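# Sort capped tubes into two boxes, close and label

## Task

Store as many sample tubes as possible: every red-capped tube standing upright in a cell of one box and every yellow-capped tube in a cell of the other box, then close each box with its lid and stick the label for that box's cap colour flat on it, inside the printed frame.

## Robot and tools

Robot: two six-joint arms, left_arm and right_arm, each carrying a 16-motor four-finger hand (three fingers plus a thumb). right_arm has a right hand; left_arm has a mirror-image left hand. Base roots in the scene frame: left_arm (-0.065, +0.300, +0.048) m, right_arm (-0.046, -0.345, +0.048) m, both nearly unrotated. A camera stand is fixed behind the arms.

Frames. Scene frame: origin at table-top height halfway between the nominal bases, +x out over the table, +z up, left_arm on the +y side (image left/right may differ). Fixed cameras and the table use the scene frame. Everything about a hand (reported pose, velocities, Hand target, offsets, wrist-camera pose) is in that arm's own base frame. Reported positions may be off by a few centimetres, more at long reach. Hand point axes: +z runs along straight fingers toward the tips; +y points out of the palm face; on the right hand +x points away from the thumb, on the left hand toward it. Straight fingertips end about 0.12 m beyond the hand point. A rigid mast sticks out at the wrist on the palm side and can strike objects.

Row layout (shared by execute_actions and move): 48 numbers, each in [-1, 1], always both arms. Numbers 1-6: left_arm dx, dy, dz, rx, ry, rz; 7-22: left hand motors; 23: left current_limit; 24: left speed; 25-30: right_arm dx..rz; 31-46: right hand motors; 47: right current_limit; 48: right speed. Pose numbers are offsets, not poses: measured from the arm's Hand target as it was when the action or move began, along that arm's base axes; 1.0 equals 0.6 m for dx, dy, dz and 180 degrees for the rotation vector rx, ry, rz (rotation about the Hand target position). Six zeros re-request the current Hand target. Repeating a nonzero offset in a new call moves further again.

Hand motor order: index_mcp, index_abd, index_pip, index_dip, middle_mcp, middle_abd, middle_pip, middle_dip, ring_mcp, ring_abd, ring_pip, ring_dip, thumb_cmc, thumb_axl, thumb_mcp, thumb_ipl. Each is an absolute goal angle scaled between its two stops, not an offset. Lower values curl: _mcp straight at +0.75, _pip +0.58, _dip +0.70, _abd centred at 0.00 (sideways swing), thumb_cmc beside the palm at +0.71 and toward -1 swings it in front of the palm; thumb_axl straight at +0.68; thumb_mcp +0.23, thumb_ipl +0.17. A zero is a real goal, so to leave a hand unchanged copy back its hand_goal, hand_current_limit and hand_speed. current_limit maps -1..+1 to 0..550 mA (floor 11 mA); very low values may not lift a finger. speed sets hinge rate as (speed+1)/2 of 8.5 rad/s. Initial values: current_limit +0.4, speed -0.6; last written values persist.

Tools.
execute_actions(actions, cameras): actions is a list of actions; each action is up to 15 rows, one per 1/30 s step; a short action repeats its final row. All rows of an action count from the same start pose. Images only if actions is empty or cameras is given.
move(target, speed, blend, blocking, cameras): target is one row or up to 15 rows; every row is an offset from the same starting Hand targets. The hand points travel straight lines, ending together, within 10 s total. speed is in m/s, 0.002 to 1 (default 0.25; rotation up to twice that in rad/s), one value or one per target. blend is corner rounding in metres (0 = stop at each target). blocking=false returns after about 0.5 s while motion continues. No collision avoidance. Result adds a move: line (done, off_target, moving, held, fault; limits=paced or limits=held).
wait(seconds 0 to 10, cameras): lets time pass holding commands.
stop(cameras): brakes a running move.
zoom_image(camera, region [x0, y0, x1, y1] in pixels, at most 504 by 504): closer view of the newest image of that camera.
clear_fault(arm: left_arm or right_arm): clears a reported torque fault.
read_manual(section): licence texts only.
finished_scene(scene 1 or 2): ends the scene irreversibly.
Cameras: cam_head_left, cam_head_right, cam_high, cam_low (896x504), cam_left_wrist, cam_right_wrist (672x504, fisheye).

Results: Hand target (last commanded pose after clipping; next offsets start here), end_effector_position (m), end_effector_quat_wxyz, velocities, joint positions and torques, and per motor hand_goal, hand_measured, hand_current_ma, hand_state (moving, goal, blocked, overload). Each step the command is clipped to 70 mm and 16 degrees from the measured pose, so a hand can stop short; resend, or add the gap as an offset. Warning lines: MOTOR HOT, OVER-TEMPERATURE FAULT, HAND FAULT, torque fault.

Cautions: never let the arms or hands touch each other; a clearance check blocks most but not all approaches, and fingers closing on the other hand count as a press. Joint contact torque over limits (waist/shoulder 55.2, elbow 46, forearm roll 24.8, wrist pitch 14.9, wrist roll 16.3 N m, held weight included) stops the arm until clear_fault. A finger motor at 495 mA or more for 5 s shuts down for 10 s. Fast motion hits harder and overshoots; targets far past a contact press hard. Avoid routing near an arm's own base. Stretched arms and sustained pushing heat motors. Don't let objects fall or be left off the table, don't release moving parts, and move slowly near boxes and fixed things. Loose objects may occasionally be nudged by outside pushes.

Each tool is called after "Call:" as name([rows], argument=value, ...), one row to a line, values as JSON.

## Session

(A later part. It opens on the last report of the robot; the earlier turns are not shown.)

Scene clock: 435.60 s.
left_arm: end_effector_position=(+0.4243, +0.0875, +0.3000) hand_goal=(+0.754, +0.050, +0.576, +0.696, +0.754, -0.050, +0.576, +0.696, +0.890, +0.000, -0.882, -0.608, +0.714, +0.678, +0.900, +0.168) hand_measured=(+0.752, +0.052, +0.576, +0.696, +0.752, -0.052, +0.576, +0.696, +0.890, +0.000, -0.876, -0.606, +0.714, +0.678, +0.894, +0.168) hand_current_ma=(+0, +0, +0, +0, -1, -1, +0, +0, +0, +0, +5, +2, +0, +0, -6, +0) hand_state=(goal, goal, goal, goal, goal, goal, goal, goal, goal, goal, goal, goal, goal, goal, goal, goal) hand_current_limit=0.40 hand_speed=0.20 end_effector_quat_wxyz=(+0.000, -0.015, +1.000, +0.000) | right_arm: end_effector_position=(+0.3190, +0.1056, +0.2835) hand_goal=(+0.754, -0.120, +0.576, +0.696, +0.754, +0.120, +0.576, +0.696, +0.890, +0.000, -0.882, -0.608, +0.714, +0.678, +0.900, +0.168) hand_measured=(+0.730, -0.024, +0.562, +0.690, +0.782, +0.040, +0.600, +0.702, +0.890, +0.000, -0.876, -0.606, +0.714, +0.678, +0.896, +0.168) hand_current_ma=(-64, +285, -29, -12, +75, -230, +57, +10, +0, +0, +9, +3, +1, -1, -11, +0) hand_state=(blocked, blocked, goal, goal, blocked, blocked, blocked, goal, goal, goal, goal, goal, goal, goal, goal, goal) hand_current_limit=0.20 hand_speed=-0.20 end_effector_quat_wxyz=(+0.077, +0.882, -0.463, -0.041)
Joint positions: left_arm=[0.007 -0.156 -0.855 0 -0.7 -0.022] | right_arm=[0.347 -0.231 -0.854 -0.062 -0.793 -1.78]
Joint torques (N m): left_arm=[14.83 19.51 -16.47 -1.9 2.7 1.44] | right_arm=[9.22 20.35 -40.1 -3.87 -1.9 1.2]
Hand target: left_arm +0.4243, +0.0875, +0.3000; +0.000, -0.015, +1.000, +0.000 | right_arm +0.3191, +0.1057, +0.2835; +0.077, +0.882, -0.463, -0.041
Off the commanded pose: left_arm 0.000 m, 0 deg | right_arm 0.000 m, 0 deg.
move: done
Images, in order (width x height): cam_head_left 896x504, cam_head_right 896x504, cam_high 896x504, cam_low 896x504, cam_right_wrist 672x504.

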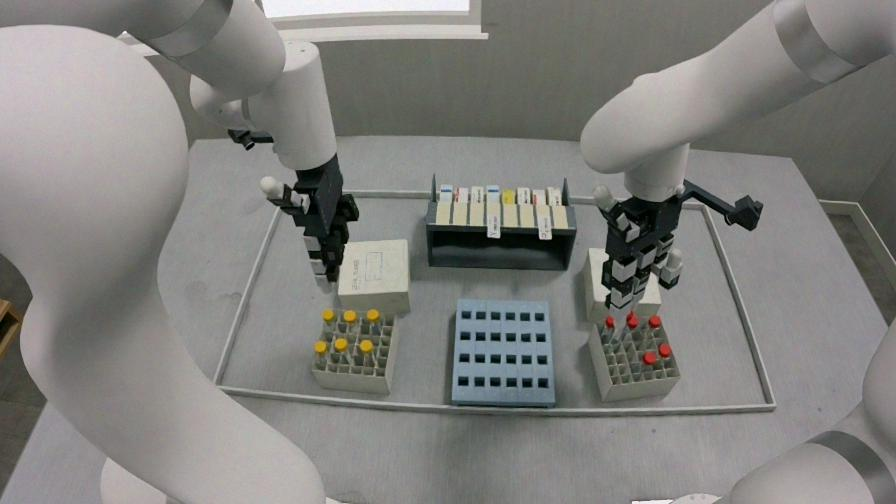

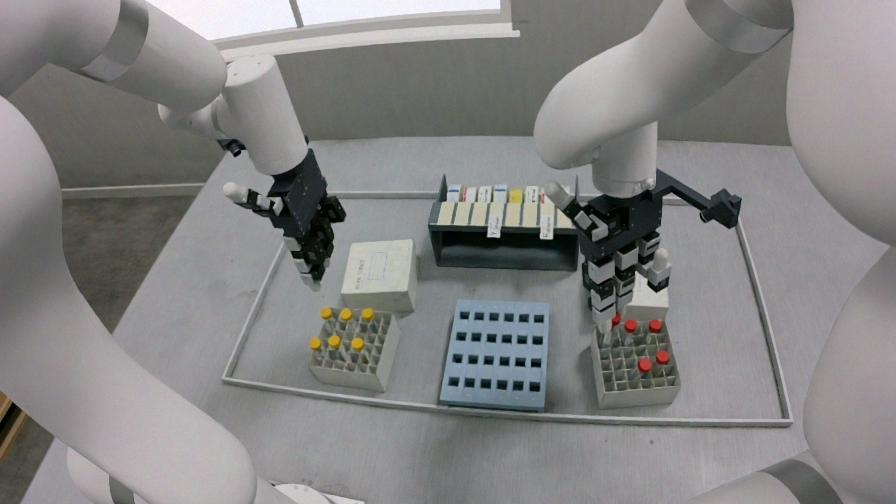

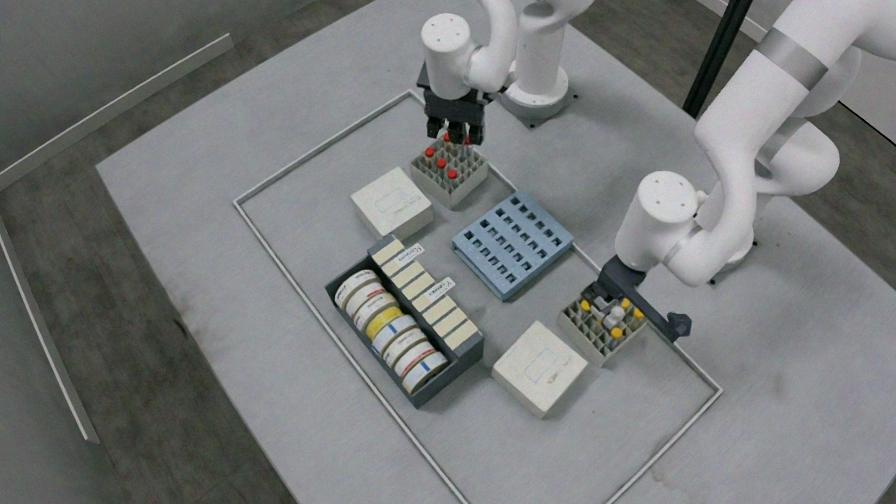

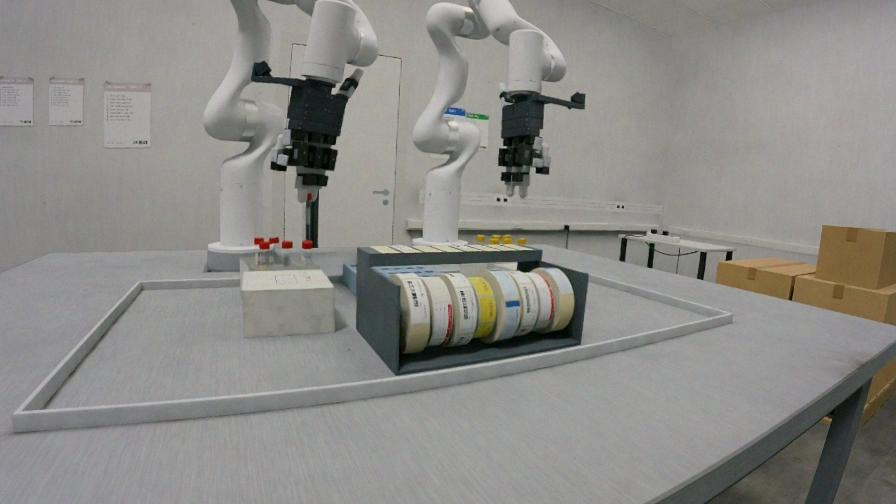

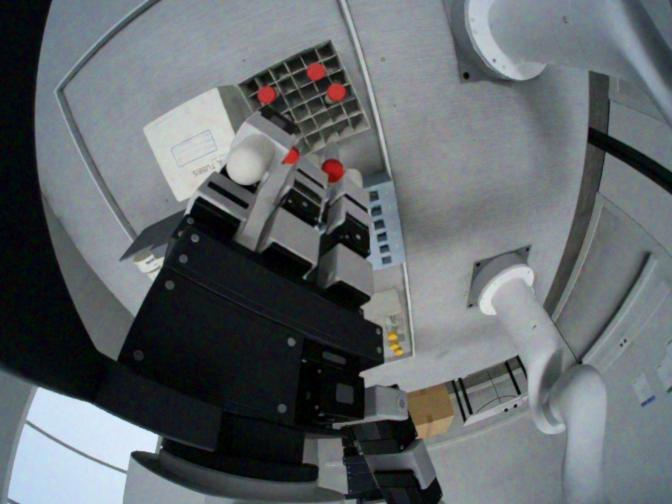

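Call:
move(target=[0,0,0,0,0,0, 0.754,0.05,0.576,0.696,0.754,-0.05,0.576,0.696,0.89,0,-0.883,-0.609,0.714,0.678,0.9,0.168,0.4,0.2, 0.00167,-0.00833,-0.05333,0,0,0, 0.754,-0.12,0.576,0.696,0.754,0.12,0.576,0.696,0.89,0,-0.883,-0.609,0.714,0.678,0.9,0.168,0.2,-0.2], speed=0.12, cameras=["cam_head_right","cam_high"])

Scene clock: 448.37 s.
left_arm: end_effector_position=(+0.4243, +0.0875, +0.3000) hand_goal=(+0.754, +0.050, +0.576, +0.696, +0.754, -0.050, +0.576, +0.696, +0.890, +0.000, -0.882, -0.608, +0.714, +0.678, +0.900, +0.168) hand_measured=(+0.752, +0.052, +0.576, +0.696, +0.752, -0.052, +0.576, +0.696, +0.890, +0.000, -0.876, -0.606, +0.714, +0.678, +0.894, +0.168) hand_current_ma=(+0, +0, +0, +0, -1, -1, +0, +0, +0, +0, +5, +2, +0, +0, -6, +0) hand_state=(goal, goal, goal, goal, goal, goal, goal, goal, goal, goal, goal, goal, goal, goal, goal, goal) hand_current_limit=0.40 hand_speed=0.20 end_effector_quat_wxyz=(+0.000, -0.015, +1.000, +0.000) | right_arm: end_effector_position=(+0.3201, +0.1007, +0.2516) hand_goal=(+0.754, -0.120, +0.576, +0.696, +0.754, +0.120, +0.576, +0.696, +0.890, +0.000, -0.882, -0.608, +0.714, +0.678, +0.900, +0.168) hand_measured=(+0.730, -0.024, +0.562, +0.690, +0.782, +0.040, +0.600, +0.702, +0.890, +0.000, -0.876, -0.606, +0.714, +0.678, +0.896, +0.168) hand_current_ma=(-64, +285, -29, -12, +75, -230, +57, +10, +0, +0, +9, +3, +1, -1, -11, +0) hand_state=(blocked, blocked, goal, goal, blocked, blocked, blocked, goal, goal, goal, goal, goal, goal, goal, goal, goal) hand_current_limit=0.20 hand_speed=-0.20 end_effector_quat_wxyz=(+0.077, +0.882, -0.463, -0.040)
Joint positions: left_arm=[0.007 -0.156 -0.855 0 -0.7 -0.022] | right_arm=[0.336 -0.282 -0.831 -0.07 -0.719 -1.782]
Joint torques (N m): left_arm=[14.52 19.94 -16.37 -1.95 2.67 1.45] | right_arm=[-9.27 23.14 -15.95 -4.13 1.01 -1.07]
Hand target: left_arm +0.4243, +0.0875, +0.3000; +0.000, -0.015, +1.000, +0.000 | right_arm +0.3201, +0.1007, +0.2515; +0.077, +0.882, -0.463, -0.041
Off the commanded pose: left_arm 0.000 m, 0 deg | right_arm 0.000 m, 0 deg.
move: done
Images, in order (width x height): cam_head_right 896x504, cam_high 896x504.

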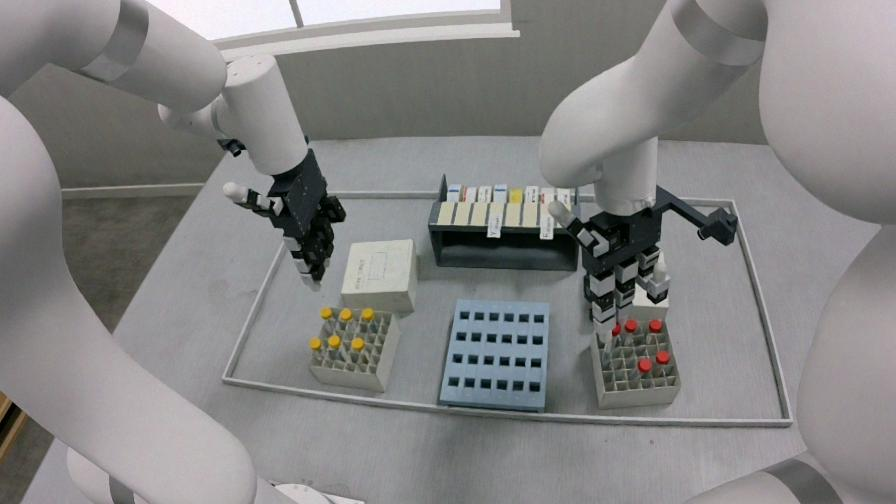

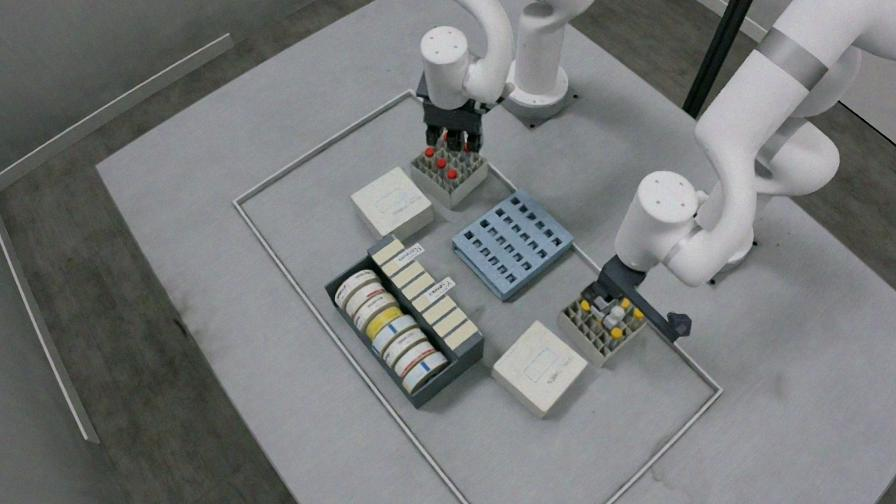

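Call:
zoom_image(camera="cam_head_right", region=[580, 300, 680, 400])

Call:
zoom_image(camera="cam_high", region=[405, 115, 505, 215])

Scaled by 5.040 from the camera's 896x504 image, which has a finer 1280x720 frame.

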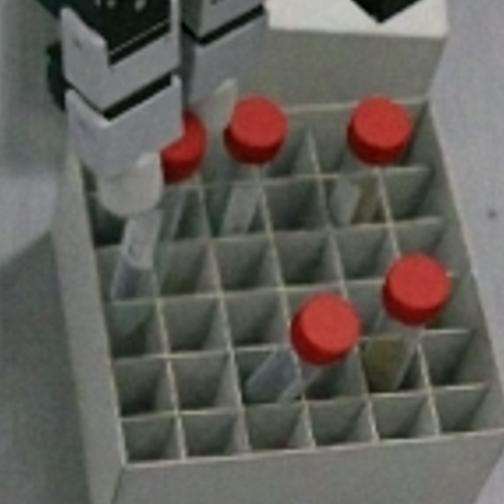

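Scaled by 5.040 from the camera's 896x504 image, which has a finer 1280x720 frame.

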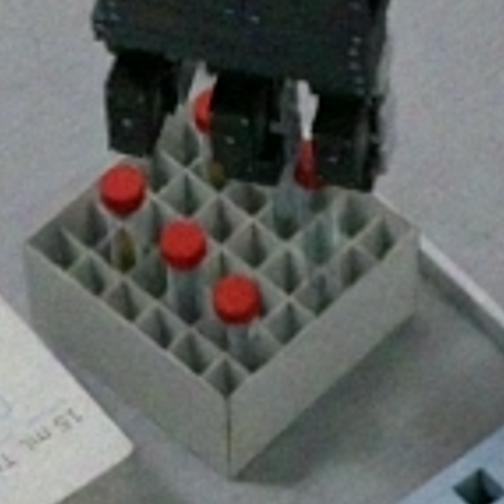

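Call:
zoom_image(camera="cam_head_right", region=[590, 335, 630, 375])

Call:
zoom_image(camera="cam_high", region=[455, 140, 495, 180])

Scaled by 12.600 from the camera's 896x504 image, which has a finer 1280x720 frame.

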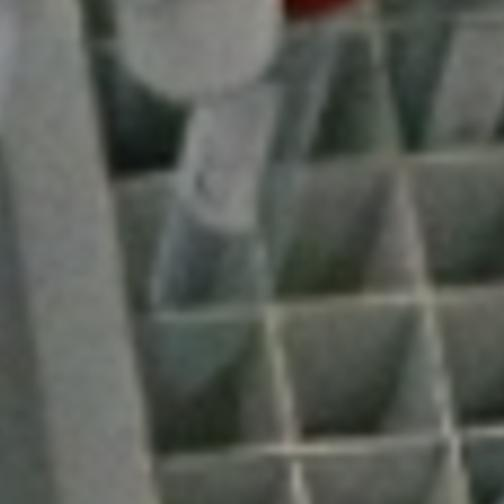

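Scaled by 12.600 from the camera's 896x504 image, which has a finer 1280x720 frame.

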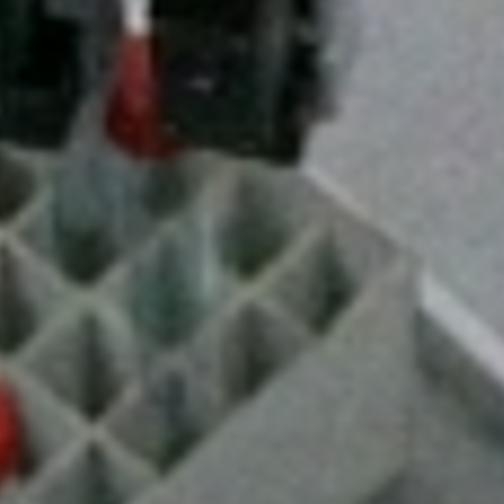

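Call:
move([
  [0,0,0,0,0,0, 0.754,0.05,0.576,0.696,0.754,-0.05,0.576,0.696,0.89,0,-0.883,-0.609,0.714,0.678,0.9,0.168,0.4,0.2, 0,-0.005,-0.00333,0,0,0, 0.754,-0.12,0.576,0.696,0.754,0.12,0.576,0.696,0.89,0,-0.883,-0.609,0.714,0.678,0.9,0.168,0.2,-0.2],
  [0,0,0,0,0,0, 0.754,0.05,0.576,0.696,0.754,-0.05,0.576,0.696,0.89,0,-0.883,-0.609,0.714,0.678,0.9,0.168,0.4,0.2, 0,-0.005,-0.075,0,0,0, 0.754,-0.12,0.576,0.696,0.754,0.12,0.576,0.696,0.89,0,-0.883,-0.609,0.714,0.678,0.9,0.168,0.2,-0.2],
], speed=0.1, blend=0.003, cameras=["cam_head_right","cam_high"])

Call:
zoom_image(camera="cam_head_right", region=[580, 320, 660, 400])

Call:
zoom_image(camera="cam_high", region=[435, 120, 515, 200])

Scene clock: 453.73 s.
left_arm: end_effector_position=(+0.4243, +0.0875, +0.3000) hand_goal=(+0.754, +0.050, +0.576, +0.696, +0.754, -0.050, +0.576, +0.696, +0.890, +0.000, -0.882, -0.608, +0.714, +0.678, +0.900, +0.168) hand_measured=(+0.752, +0.052, +0.576, +0.696, +0.752, -0.052, +0.576, +0.696, +0.890, +0.000, -0.876, -0.606, +0.714, +0.678, +0.894, +0.168) hand_current_ma=(+0, +0, +0, +0, -1, -1, +0, +0, +0, +0, +5, +2, +0, +0, -6, +0) hand_state=(goal, goal, goal, goal, goal, goal, goal, goal, goal, goal, goal, goal, goal, goal, goal, goal) hand_current_limit=0.40 hand_speed=0.20 end_effector_quat_wxyz=(+0.000, -0.015, +1.000, +0.000) | right_arm: end_effector_position=(+0.3200, +0.0976, +0.2065) hand_goal=(+0.754, -0.120, +0.576, +0.696, +0.754, +0.120, +0.576, +0.696, +0.890, +0.000, -0.882, -0.608, +0.714, +0.678, +0.900, +0.168) hand_measured=(+0.730, -0.024, +0.562, +0.690, +0.782, +0.040, +0.600, +0.702, +0.890, +0.000, -0.876, -0.606, +0.714, +0.678, +0.896, +0.168) hand_current_ma=(-64, +285, -29, -12, +75, -230, +57, +10, +0, +0, +9, +3, +1, -1, -11, +0) hand_state=(blocked, blocked, goal, goal, blocked, blocked, blocked, goal, goal, goal, goal, goal, goal, goal, goal, goal) hand_current_limit=0.20 hand_speed=-0.20 end_effector_quat_wxyz=(+0.077, +0.882, -0.463, -0.041)
Joint positions: left_arm=[0.007 -0.156 -0.855 0 -0.7 -0.022] | right_arm=[0.329 -0.365 -0.81 -0.082 -0.615 -1.774]
Joint torques (N m): left_arm=[13.78 20.45 -16.27 -1.91 2.63 1.41] | right_arm=[-10.05 25.1 -18.97 -4.25 1.04 1.14]
Hand target: left_arm +0.4243, +0.0875, +0.3000; +0.000, -0.015, +1.000, +0.000 | right_arm +0.3201, +0.0977, +0.2065; +0.077, +0.882, -0.463, -0.041
Off the commanded pose: left_arm 0.000 m, 0 deg | right_arm 0.000 m, 0 deg.
move: done; blend cut to 0.0018 m at target 1
Images, in order (width x height): cam_head_right 896x504, cam_high 896x504.

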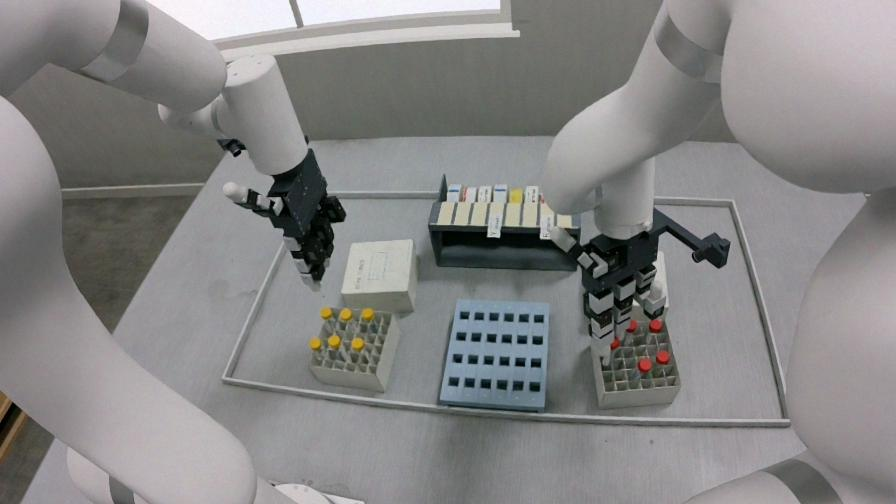

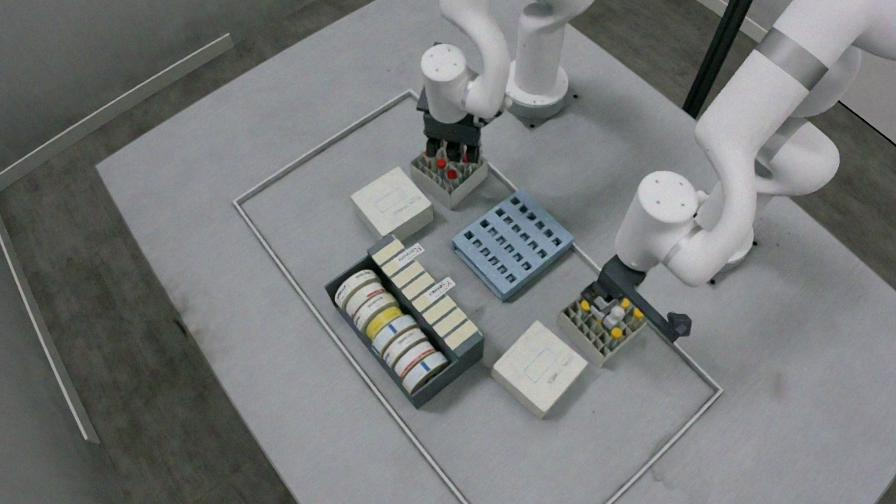

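Scaled by 6.300 from the camera's 896x504 image, which has a finer 1280x720 frame.

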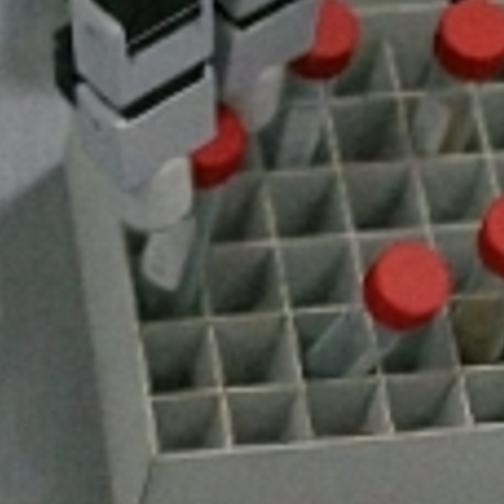

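Scaled by 6.300 from the camera's 896x504 image, which has a finer 1280x720 frame.

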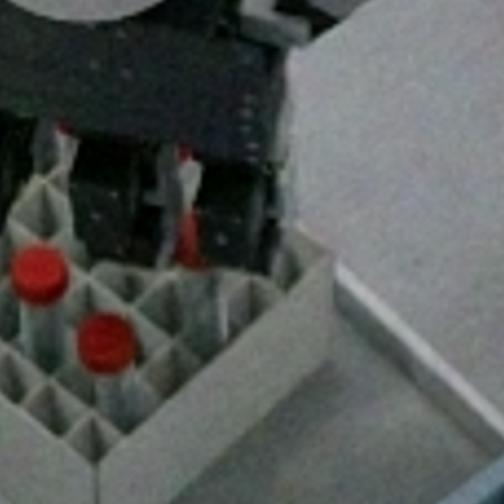

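Call:
move([
  [0,0,0,0,0,0, 0.754,0.05,0.576,0.696,0.754,-0.05,0.576,0.696,0.89,0,-0.883,-0.609,0.714,0.678,0.9,0.168,0.4,0.2, 0,0,-0.02833,0,0,0, 0.754,-0.12,0.576,0.696,0.754,0.12,0.576,0.696,0.89,0,-0.883,-0.609,0.714,0.678,0.9,0.168,0.2,-0.2],
  [0,0,0,0,0,0, 0.754,0.05,0.576,0.696,0.754,-0.05,0.576,0.696,0.89,0,-0.883,-0.609,0.714,0.678,0.9,0.168,0.4,0.2, 0,0,-0.02833,0,0,0, 0.754,0.05,0.576,0.696,0.754,-0.05,0.576,0.696,0.89,0,-0.883,-0.609,0.714,0.678,0.9,0.168,0.4,0.2],
  [0,0,0,0,0,0, 0.754,0.05,0.576,0.696,0.754,-0.05,0.576,0.696,0.89,0,-0.883,-0.609,0.714,0.678,0.9,0.168,0.4,0.2, 0,0,0.1633,0,0,0, 0.754,0.05,0.576,0.696,0.754,-0.05,0.576,0.696,0.89,0,-0.883,-0.609,0.714,0.678,0.9,0.168,0.4,0.2],
], speed=[0.1,0.1,0.2], cameras=["cam_head_left","cam_head_right","cam_high"])

Call:
zoom_image(camera="cam_head_left", region=[330, 160, 700, 420])

Call:
zoom_image(camera="cam_head_right", region=[580, 300, 690, 410])

Scene clock: 506.63 s.
left_arm: end_effector_position=(+0.4243, +0.0875, +0.3000) hand_goal=(+0.754, +0.050, +0.576, +0.696, +0.754, -0.050, +0.576, +0.696, +0.890, +0.000, -0.882, -0.608, +0.714, +0.678, +0.900, +0.168) hand_measured=(+0.752, +0.052, +0.576, +0.696, +0.752, -0.052, +0.576, +0.696, +0.890, +0.000, -0.876, -0.606, +0.714, +0.678, +0.894, +0.168) hand_current_ma=(+0, +0, +0, +0, -1, -1, +0, +0, +0, +0, +5, +2, +0, +0, -6, +0) hand_state=(goal, goal, goal, goal, goal, goal, goal, goal, goal, goal, goal, goal, goal, goal, goal, goal) hand_current_limit=0.40 hand_speed=0.20 end_effector_quat_wxyz=(+0.000, -0.015, +1.000, +0.000) | right_arm: end_effector_position=(+0.3200, +0.0976, +0.3045) hand_goal=(+0.754, +0.050, +0.576, +0.696, +0.754, -0.050, +0.576, +0.696, +0.890, +0.000, -0.882, -0.608, +0.714, +0.678, +0.900, +0.168) hand_measured=(+0.752, +0.050, +0.574, +0.692, +0.758, -0.050, +0.578, +0.700, +0.890, +0.000, -0.876, -0.606, +0.714, +0.678, +0.896, +0.168) hand_current_ma=(-2, +1, -3, -5, +6, +0, +4, +4, +0, +0, +9, +3, +1, -1, -11, +0) hand_state=(goal, goal, goal, goal, goal, goal, goal, goal, goal, goal, goal, goal, goal, goal, goal, goal) hand_current_limit=0.40 hand_speed=0.20 end_effector_quat_wxyz=(+0.077, +0.882, -0.463, -0.041)
Joint positions: left_arm=[0.007 -0.156 -0.855 0 -0.7 -0.022] | right_arm=[0.329 -0.195 -0.866 -0.063 -0.841 -1.798]
Joint torques (N m): left_arm=[13.61 20.27 -16.2 -1.98 2.68 1.43] | right_arm=[-4.6 48.89 -40.99 5.09 -1.95 -1.07]
Hand target: left_arm +0.4243, +0.0875, +0.3000; +0.000, -0.015, +1.000, +0.000 | right_arm +0.3201, +0.0977, +0.3045; +0.077, +0.882, -0.463, -0.041
Off the commanded pose: left_arm 0.000 m, 0 deg | right_arm 0.000 m, 0 deg.
move: done
Images, in order (width x height): cam_head_left 896x504, cam_head_right 896x504, cam_high 896x504.

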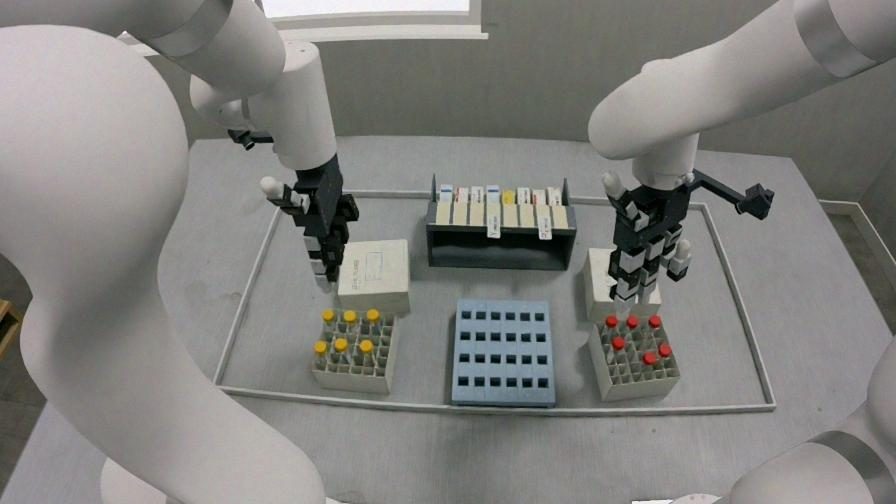

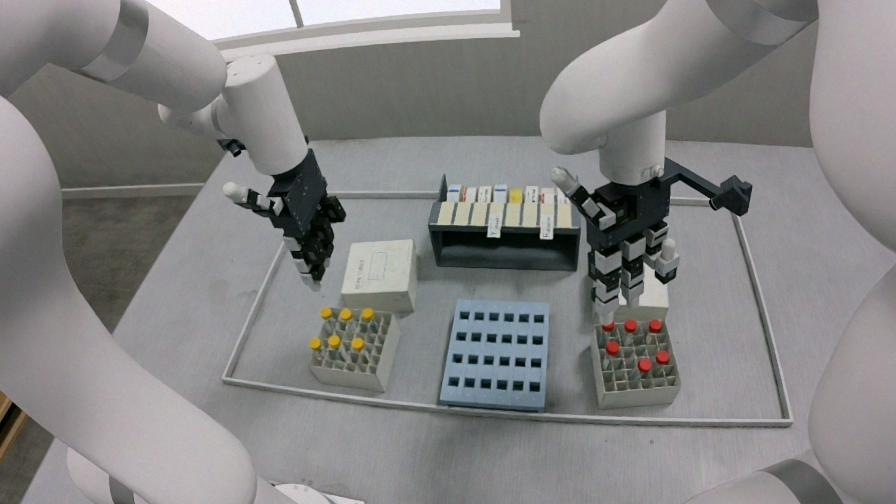

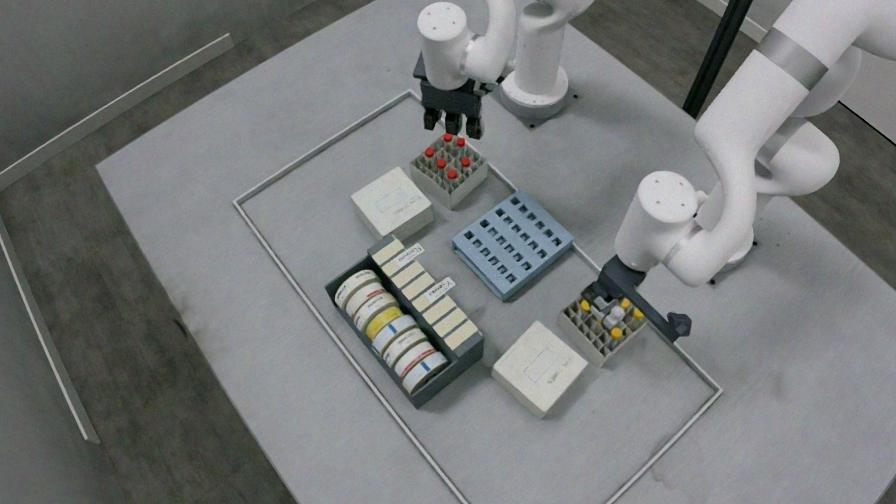

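Scaled by 1.362 from the camera's 896x504 image, which has a finer 1280x720 frame.

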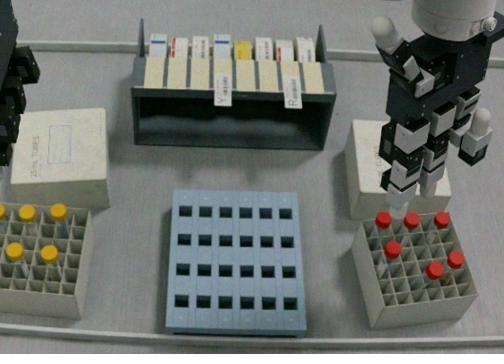

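Scaled by 4.582 from the camera's 896x504 image, which has a finer 1280x720 frame.

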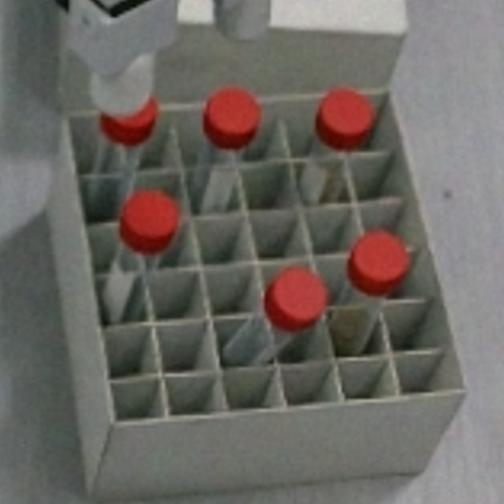

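Call:
move(target=[0.2348,-0.2207,-0.2467,-0.38799,-0.02862,0.02424, 0.753,0,0.139,0.261,0.753,0,0.139,0.261,0.753,0,0.139,0.261,-0.829,0.677,0.562,-0.157,0.4,0, 0.3687,-0.0362,-0.2542,0.3979,-0.2260,0.2374, 0.753,0,0.139,0.261,0.753,0,0.139,0.261,0.753,0,0.139,0.261,-0.829,0.677,0.562,-0.157,0.4,0], speed=0.4, cameras=["all"])

Scene clock: 520.23 s.
left_arm: end_effector_position=(+0.5652, -0.0449, +0.1520) hand_goal=(+0.754, +0.000, +0.140, +0.262, +0.754, +0.000, +0.140, +0.262, +0.754, +0.000, +0.140, +0.262, -0.828, +0.678, +0.562, -0.156) hand_measured=(+0.748, +0.004, +0.142, +0.266, +0.746, -0.004, +0.142, +0.266, +0.748, +0.000, +0.138, +0.260, -0.824, +0.678, +0.560, -0.154) hand_current_ma=(-6, +2, +0, +2, -7, -2, +0, +2, -6, +0, -1, -2, +2, +0, -2, +1) hand_state=(goal, goal, goal, goal, goal, goal, goal, goal, goal, goal, goal, goal, goal, goal, goal, goal) hand_current_limit=0.40 hand_speed=0.00 end_effector_quat_wxyz=(+0.034, -0.048, +0.818, -0.573) | right_arm: end_effector_position=(+0.5413, +0.0760, +0.1520) hand_goal=(+0.754, +0.000, +0.140, +0.262, +0.754, +0.000, +0.140, +0.262, +0.754, +0.000, +0.140, +0.262, -0.828, +0.678, +0.562, -0.156) hand_measured=(+0.748, +0.002, +0.142, +0.266, +0.746, -0.004, +0.142, +0.264, +0.746, +0.000, +0.138, +0.260, -0.826, +0.678, +0.560, -0.156) hand_current_ma=(-12, +4, +1, +5, -15, -4, +1, +4, -14, +0, -2, -3, +2, -1, -3, +1) hand_state=(goal, goal, goal, goal, goal, goal, goal, goal, goal, goal, goal, goal, goal, goal, goal, goal) hand_current_limit=0.40 hand_speed=0.00 end_effector_quat_wxyz=(-0.573, +0.819, -0.027, +0.019)
Joint positions: left_arm=[0.233 -0.788 -1.194 -1.325 -1.296 1.151] | right_arm=[-0.184 -0.752 -1.126 1.331 -1.289 -4.324]
Joint torques (N m): left_arm=[15.94 34.78 -14.37 -3.7 -4.01 1.69] | right_arm=[-9.81 39.94 -36.47 -3.53 -2.82 -0.9]
Hand target: left_arm +0.5652, -0.0449, +0.1520; +0.034, -0.048, +0.818, -0.573 | right_arm +0.5413, +0.0759, +0.1520; -0.573, +0.819, -0.027, +0.019
Off the commanded pose: left_arm 0.000 m, 0 deg | right_arm 0.000 m, 0 deg.
move: done

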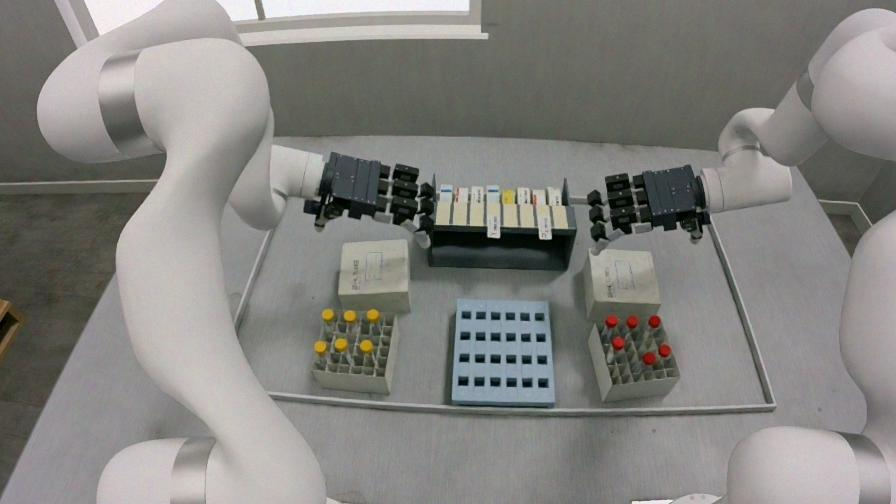

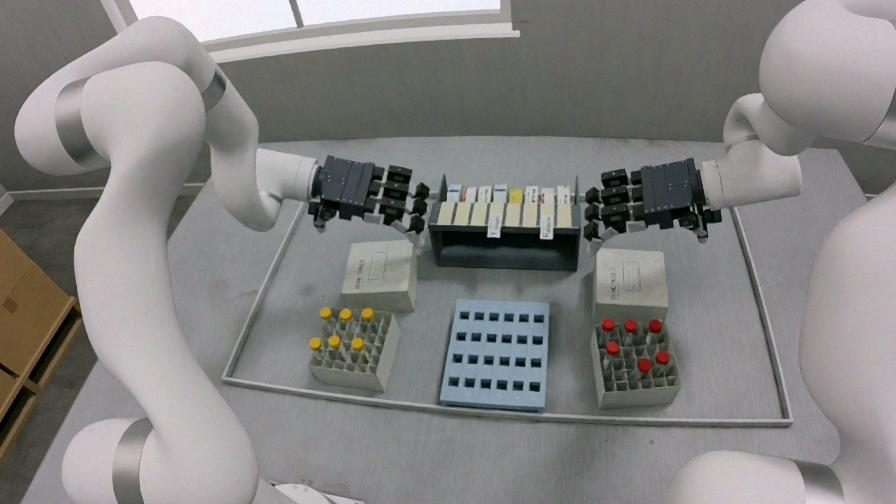

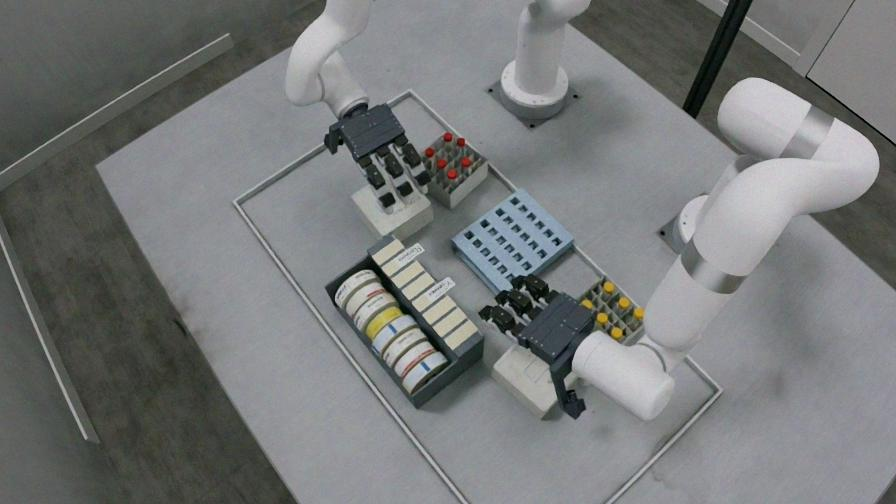

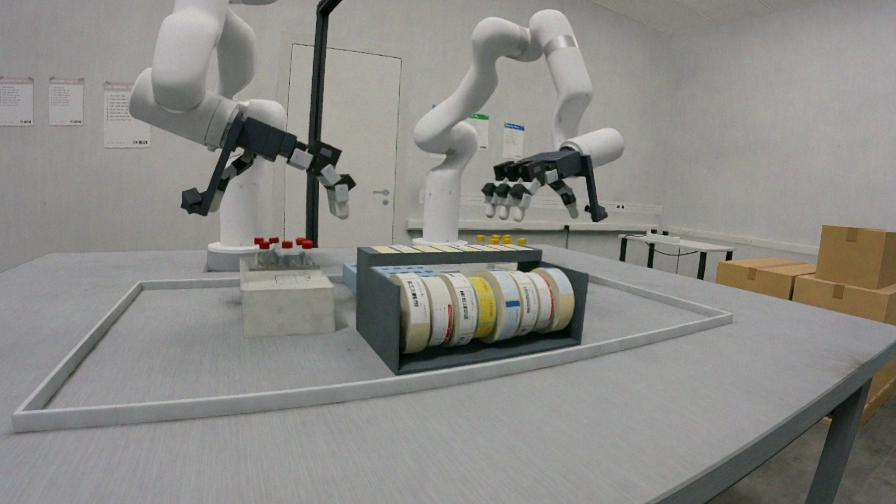

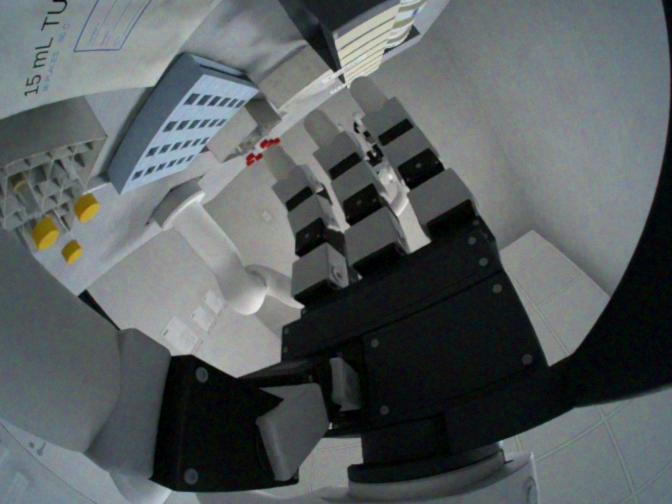

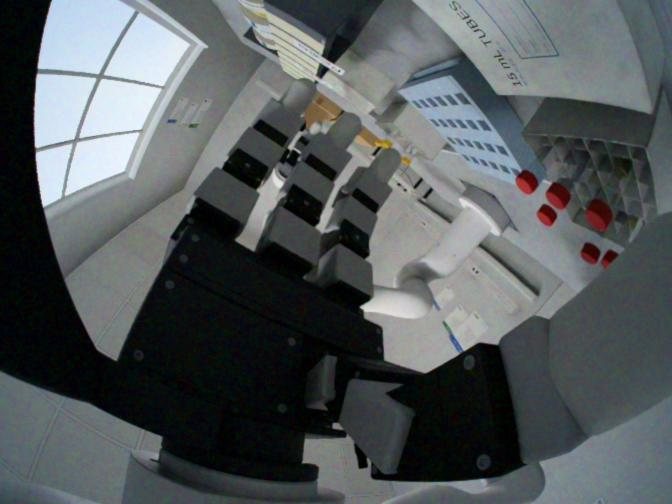

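Call:
zoom_image(camera="cam_head_left", region=[320, 220, 440, 330])

Call:
zoom_image(camera="cam_head_left", region=[560, 220, 680, 330])

Call:
zoom_image(camera="cam_high", region=[330, 100, 450, 250])

Call:
zoom_image(camera="cam_high", region=[470, 270, 620, 420])

Scaled by 4.200 from the camera's 896x504 image, which has a finer 1280x720 frame.

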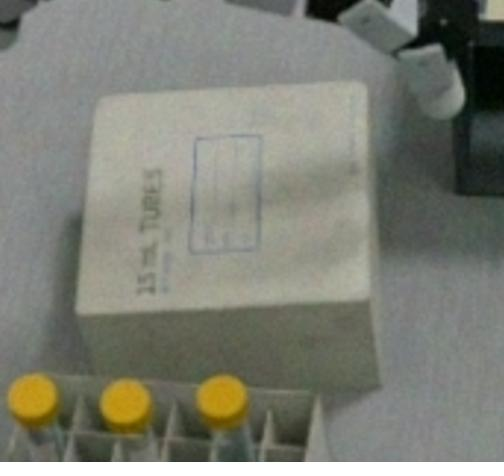

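Scaled by 4.200 from the camera's 896x504 image, which has a finer 1280x720 frame.

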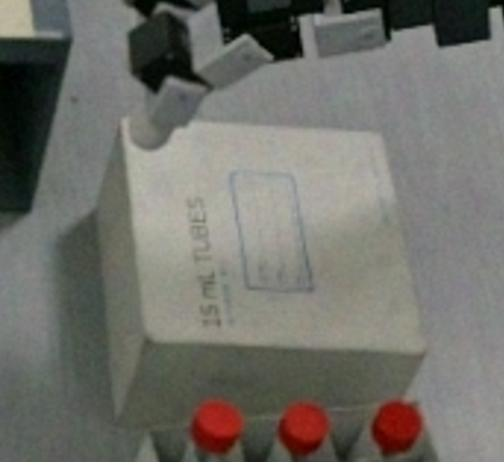

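Scaled by 3.360 from the camera's 896x504 image, which has a finer 1280x720 frame.

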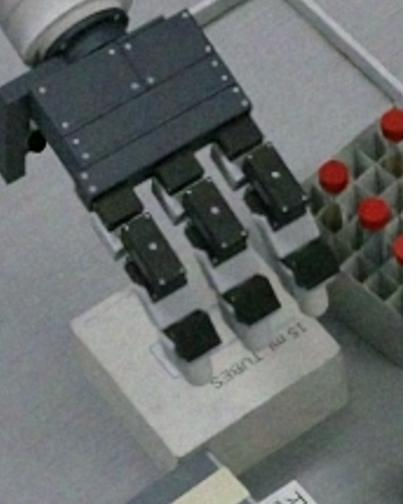

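Scaled by 3.360 from the camera's 896x504 image, which has a finer 1280x720 frame.

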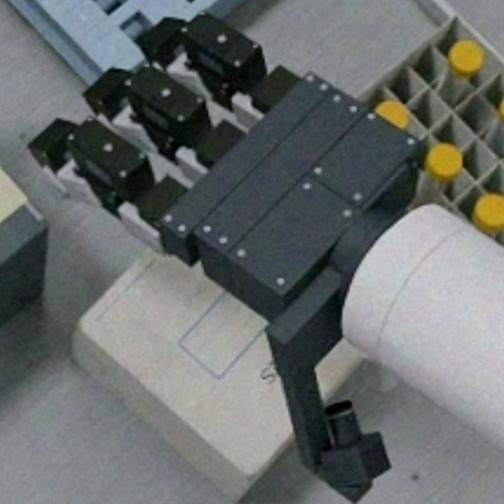

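Call:
move(target=[-0.0152,-0.008,-0.245,0,0,0, 0.753,0,0.139,0.261,0.753,0,0.139,0.261,0.753,0,0.139,0.261,-0.829,0.677,0.562,-0.157,0.4,0, -0.0157,0.0092,-0.245,0,0,0, 0.753,0,0.139,0.261,0.753,0,0.139,0.261,0.753,0,0.139,0.261,-0.829,0.677,0.562,-0.157,0.4,0], speed=0.2, cameras=["all"])

Scene clock: 531.63 s.
left_arm: end_effector_position=(+0.5560, -0.0497, +0.0048) hand_goal=(+0.754, +0.000, +0.140, +0.262, +0.754, +0.000, +0.140, +0.262, +0.754, +0.000, +0.140, +0.262, -0.828, +0.678, +0.562, -0.156) hand_measured=(+0.744, +0.002, +0.140, +0.264, +0.744, -0.002, +0.140, +0.264, +0.746, -0.002, +0.142, +0.266, -0.824, +0.678, +0.560, -0.154) hand_current_ma=(-11, +1, +0, +2, -12, -1, +0, +2, -7, +0, +0, +2, +2, +0, -2, +1) hand_state=(goal, goal, goal, goal, goal, goal, goal, goal, goal, goal, goal, goal, goal, goal, goal, goal) hand_current_limit=0.40 hand_speed=0.00 end_effector_quat_wxyz=(+0.034, -0.048, +0.818, -0.573) | right_arm: end_effector_position=(+0.5319, +0.0814, +0.0050) hand_goal=(+0.754, +0.000, +0.140, +0.262, +0.754, +0.000, +0.140, +0.262, +0.754, +0.000, +0.140, +0.262, -0.828, +0.678, +0.562, -0.156) hand_measured=(+0.746, +0.002, +0.140, +0.266, +0.746, -0.004, +0.140, +0.264, +0.746, +0.000, +0.138, +0.260, -0.826, +0.678, +0.560, -0.156) hand_current_ma=(-14, +4, +1, +5, -18, -4, +1, +4, -18, +0, -2, -3, +2, -1, -3, +1) hand_state=(goal, goal, goal, goal, goal, goal, goal, goal, goal, goal, goal, goal, goal, goal, goal, goal) hand_current_limit=0.40 hand_speed=0.00 end_effector_quat_wxyz=(-0.573, +0.819, -0.027, +0.019)
Joint positions: left_arm=[0.228 -1.077 -1.27 -1.393 -1.25 1.367] | right_arm=[-0.177 -1.05 -1.203 1.406 -1.243 -4.551]
Joint torques (N m): left_arm=[-0.14 55.45 -11.94 -3.19 -3.95 1.04] | right_arm=[8.83 44.25 -31.28 5.13 -0.51 -0.62]
Hand target: left_arm +0.5561, -0.0497, +0.0050; +0.034, -0.048, +0.818, -0.573 | right_arm +0.5319, +0.0815, +0.0050; -0.573, +0.819, -0.027, +0.019
Off the commanded pose: left_arm 0.000 m, 0 deg | right_arm 0.000 m, 0 deg.
move: done

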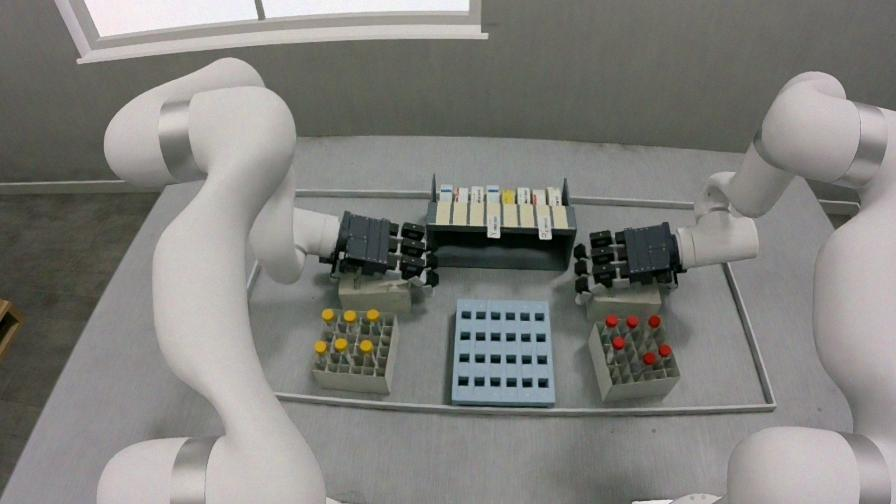

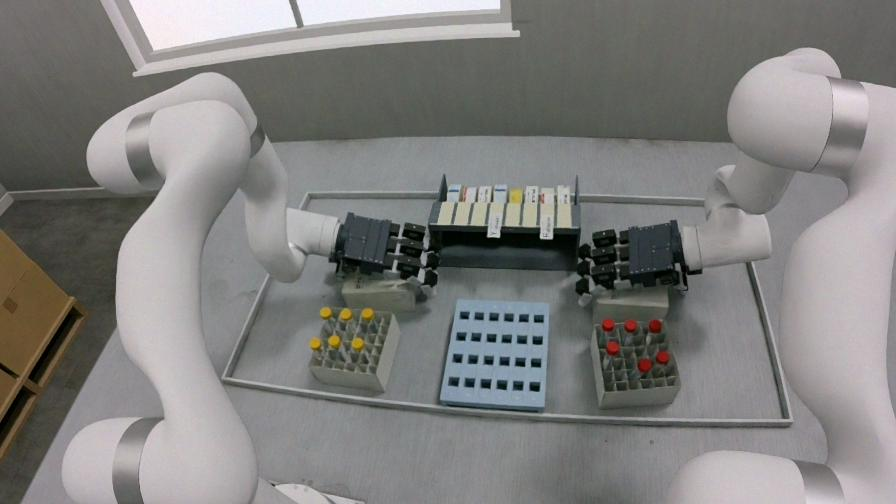

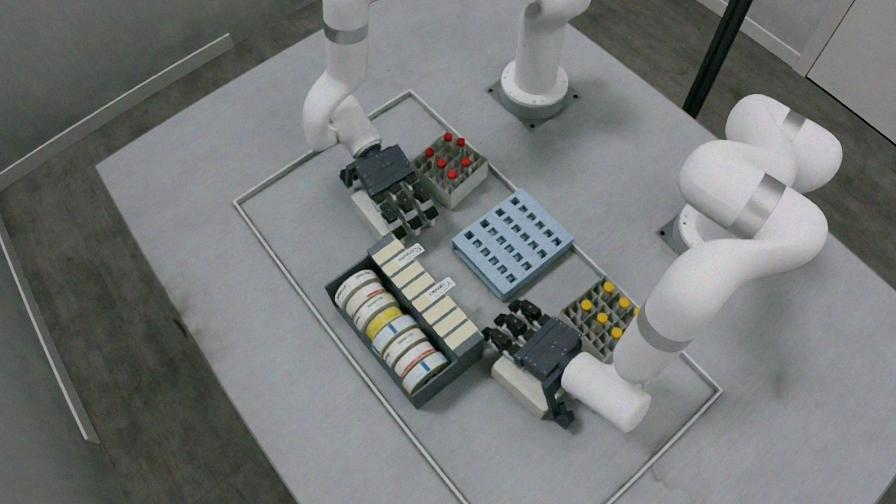

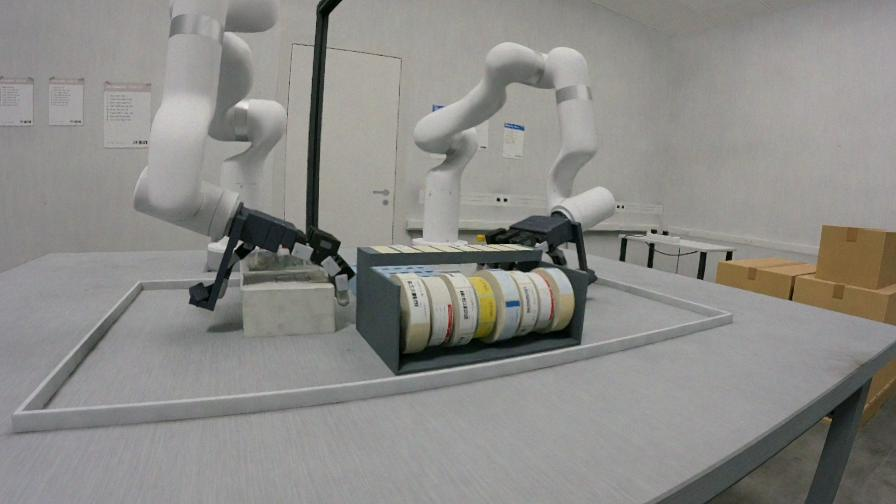

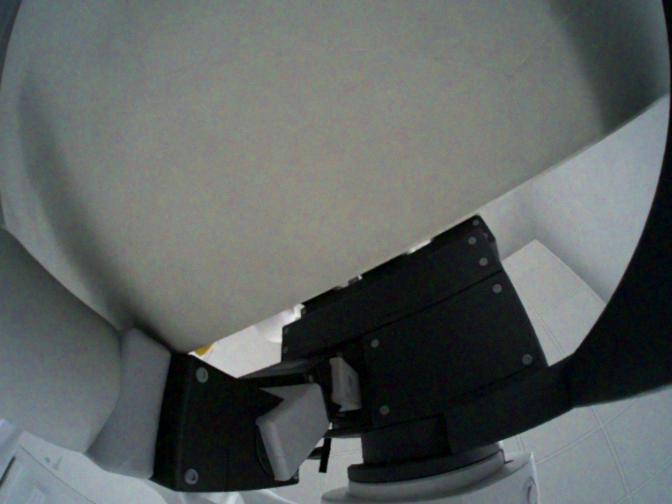

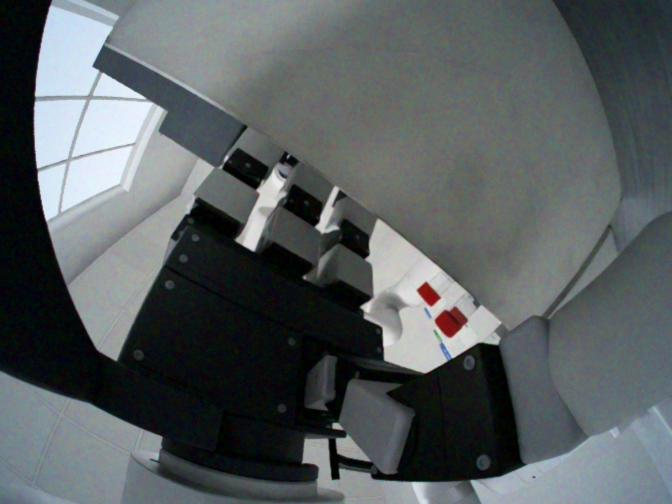

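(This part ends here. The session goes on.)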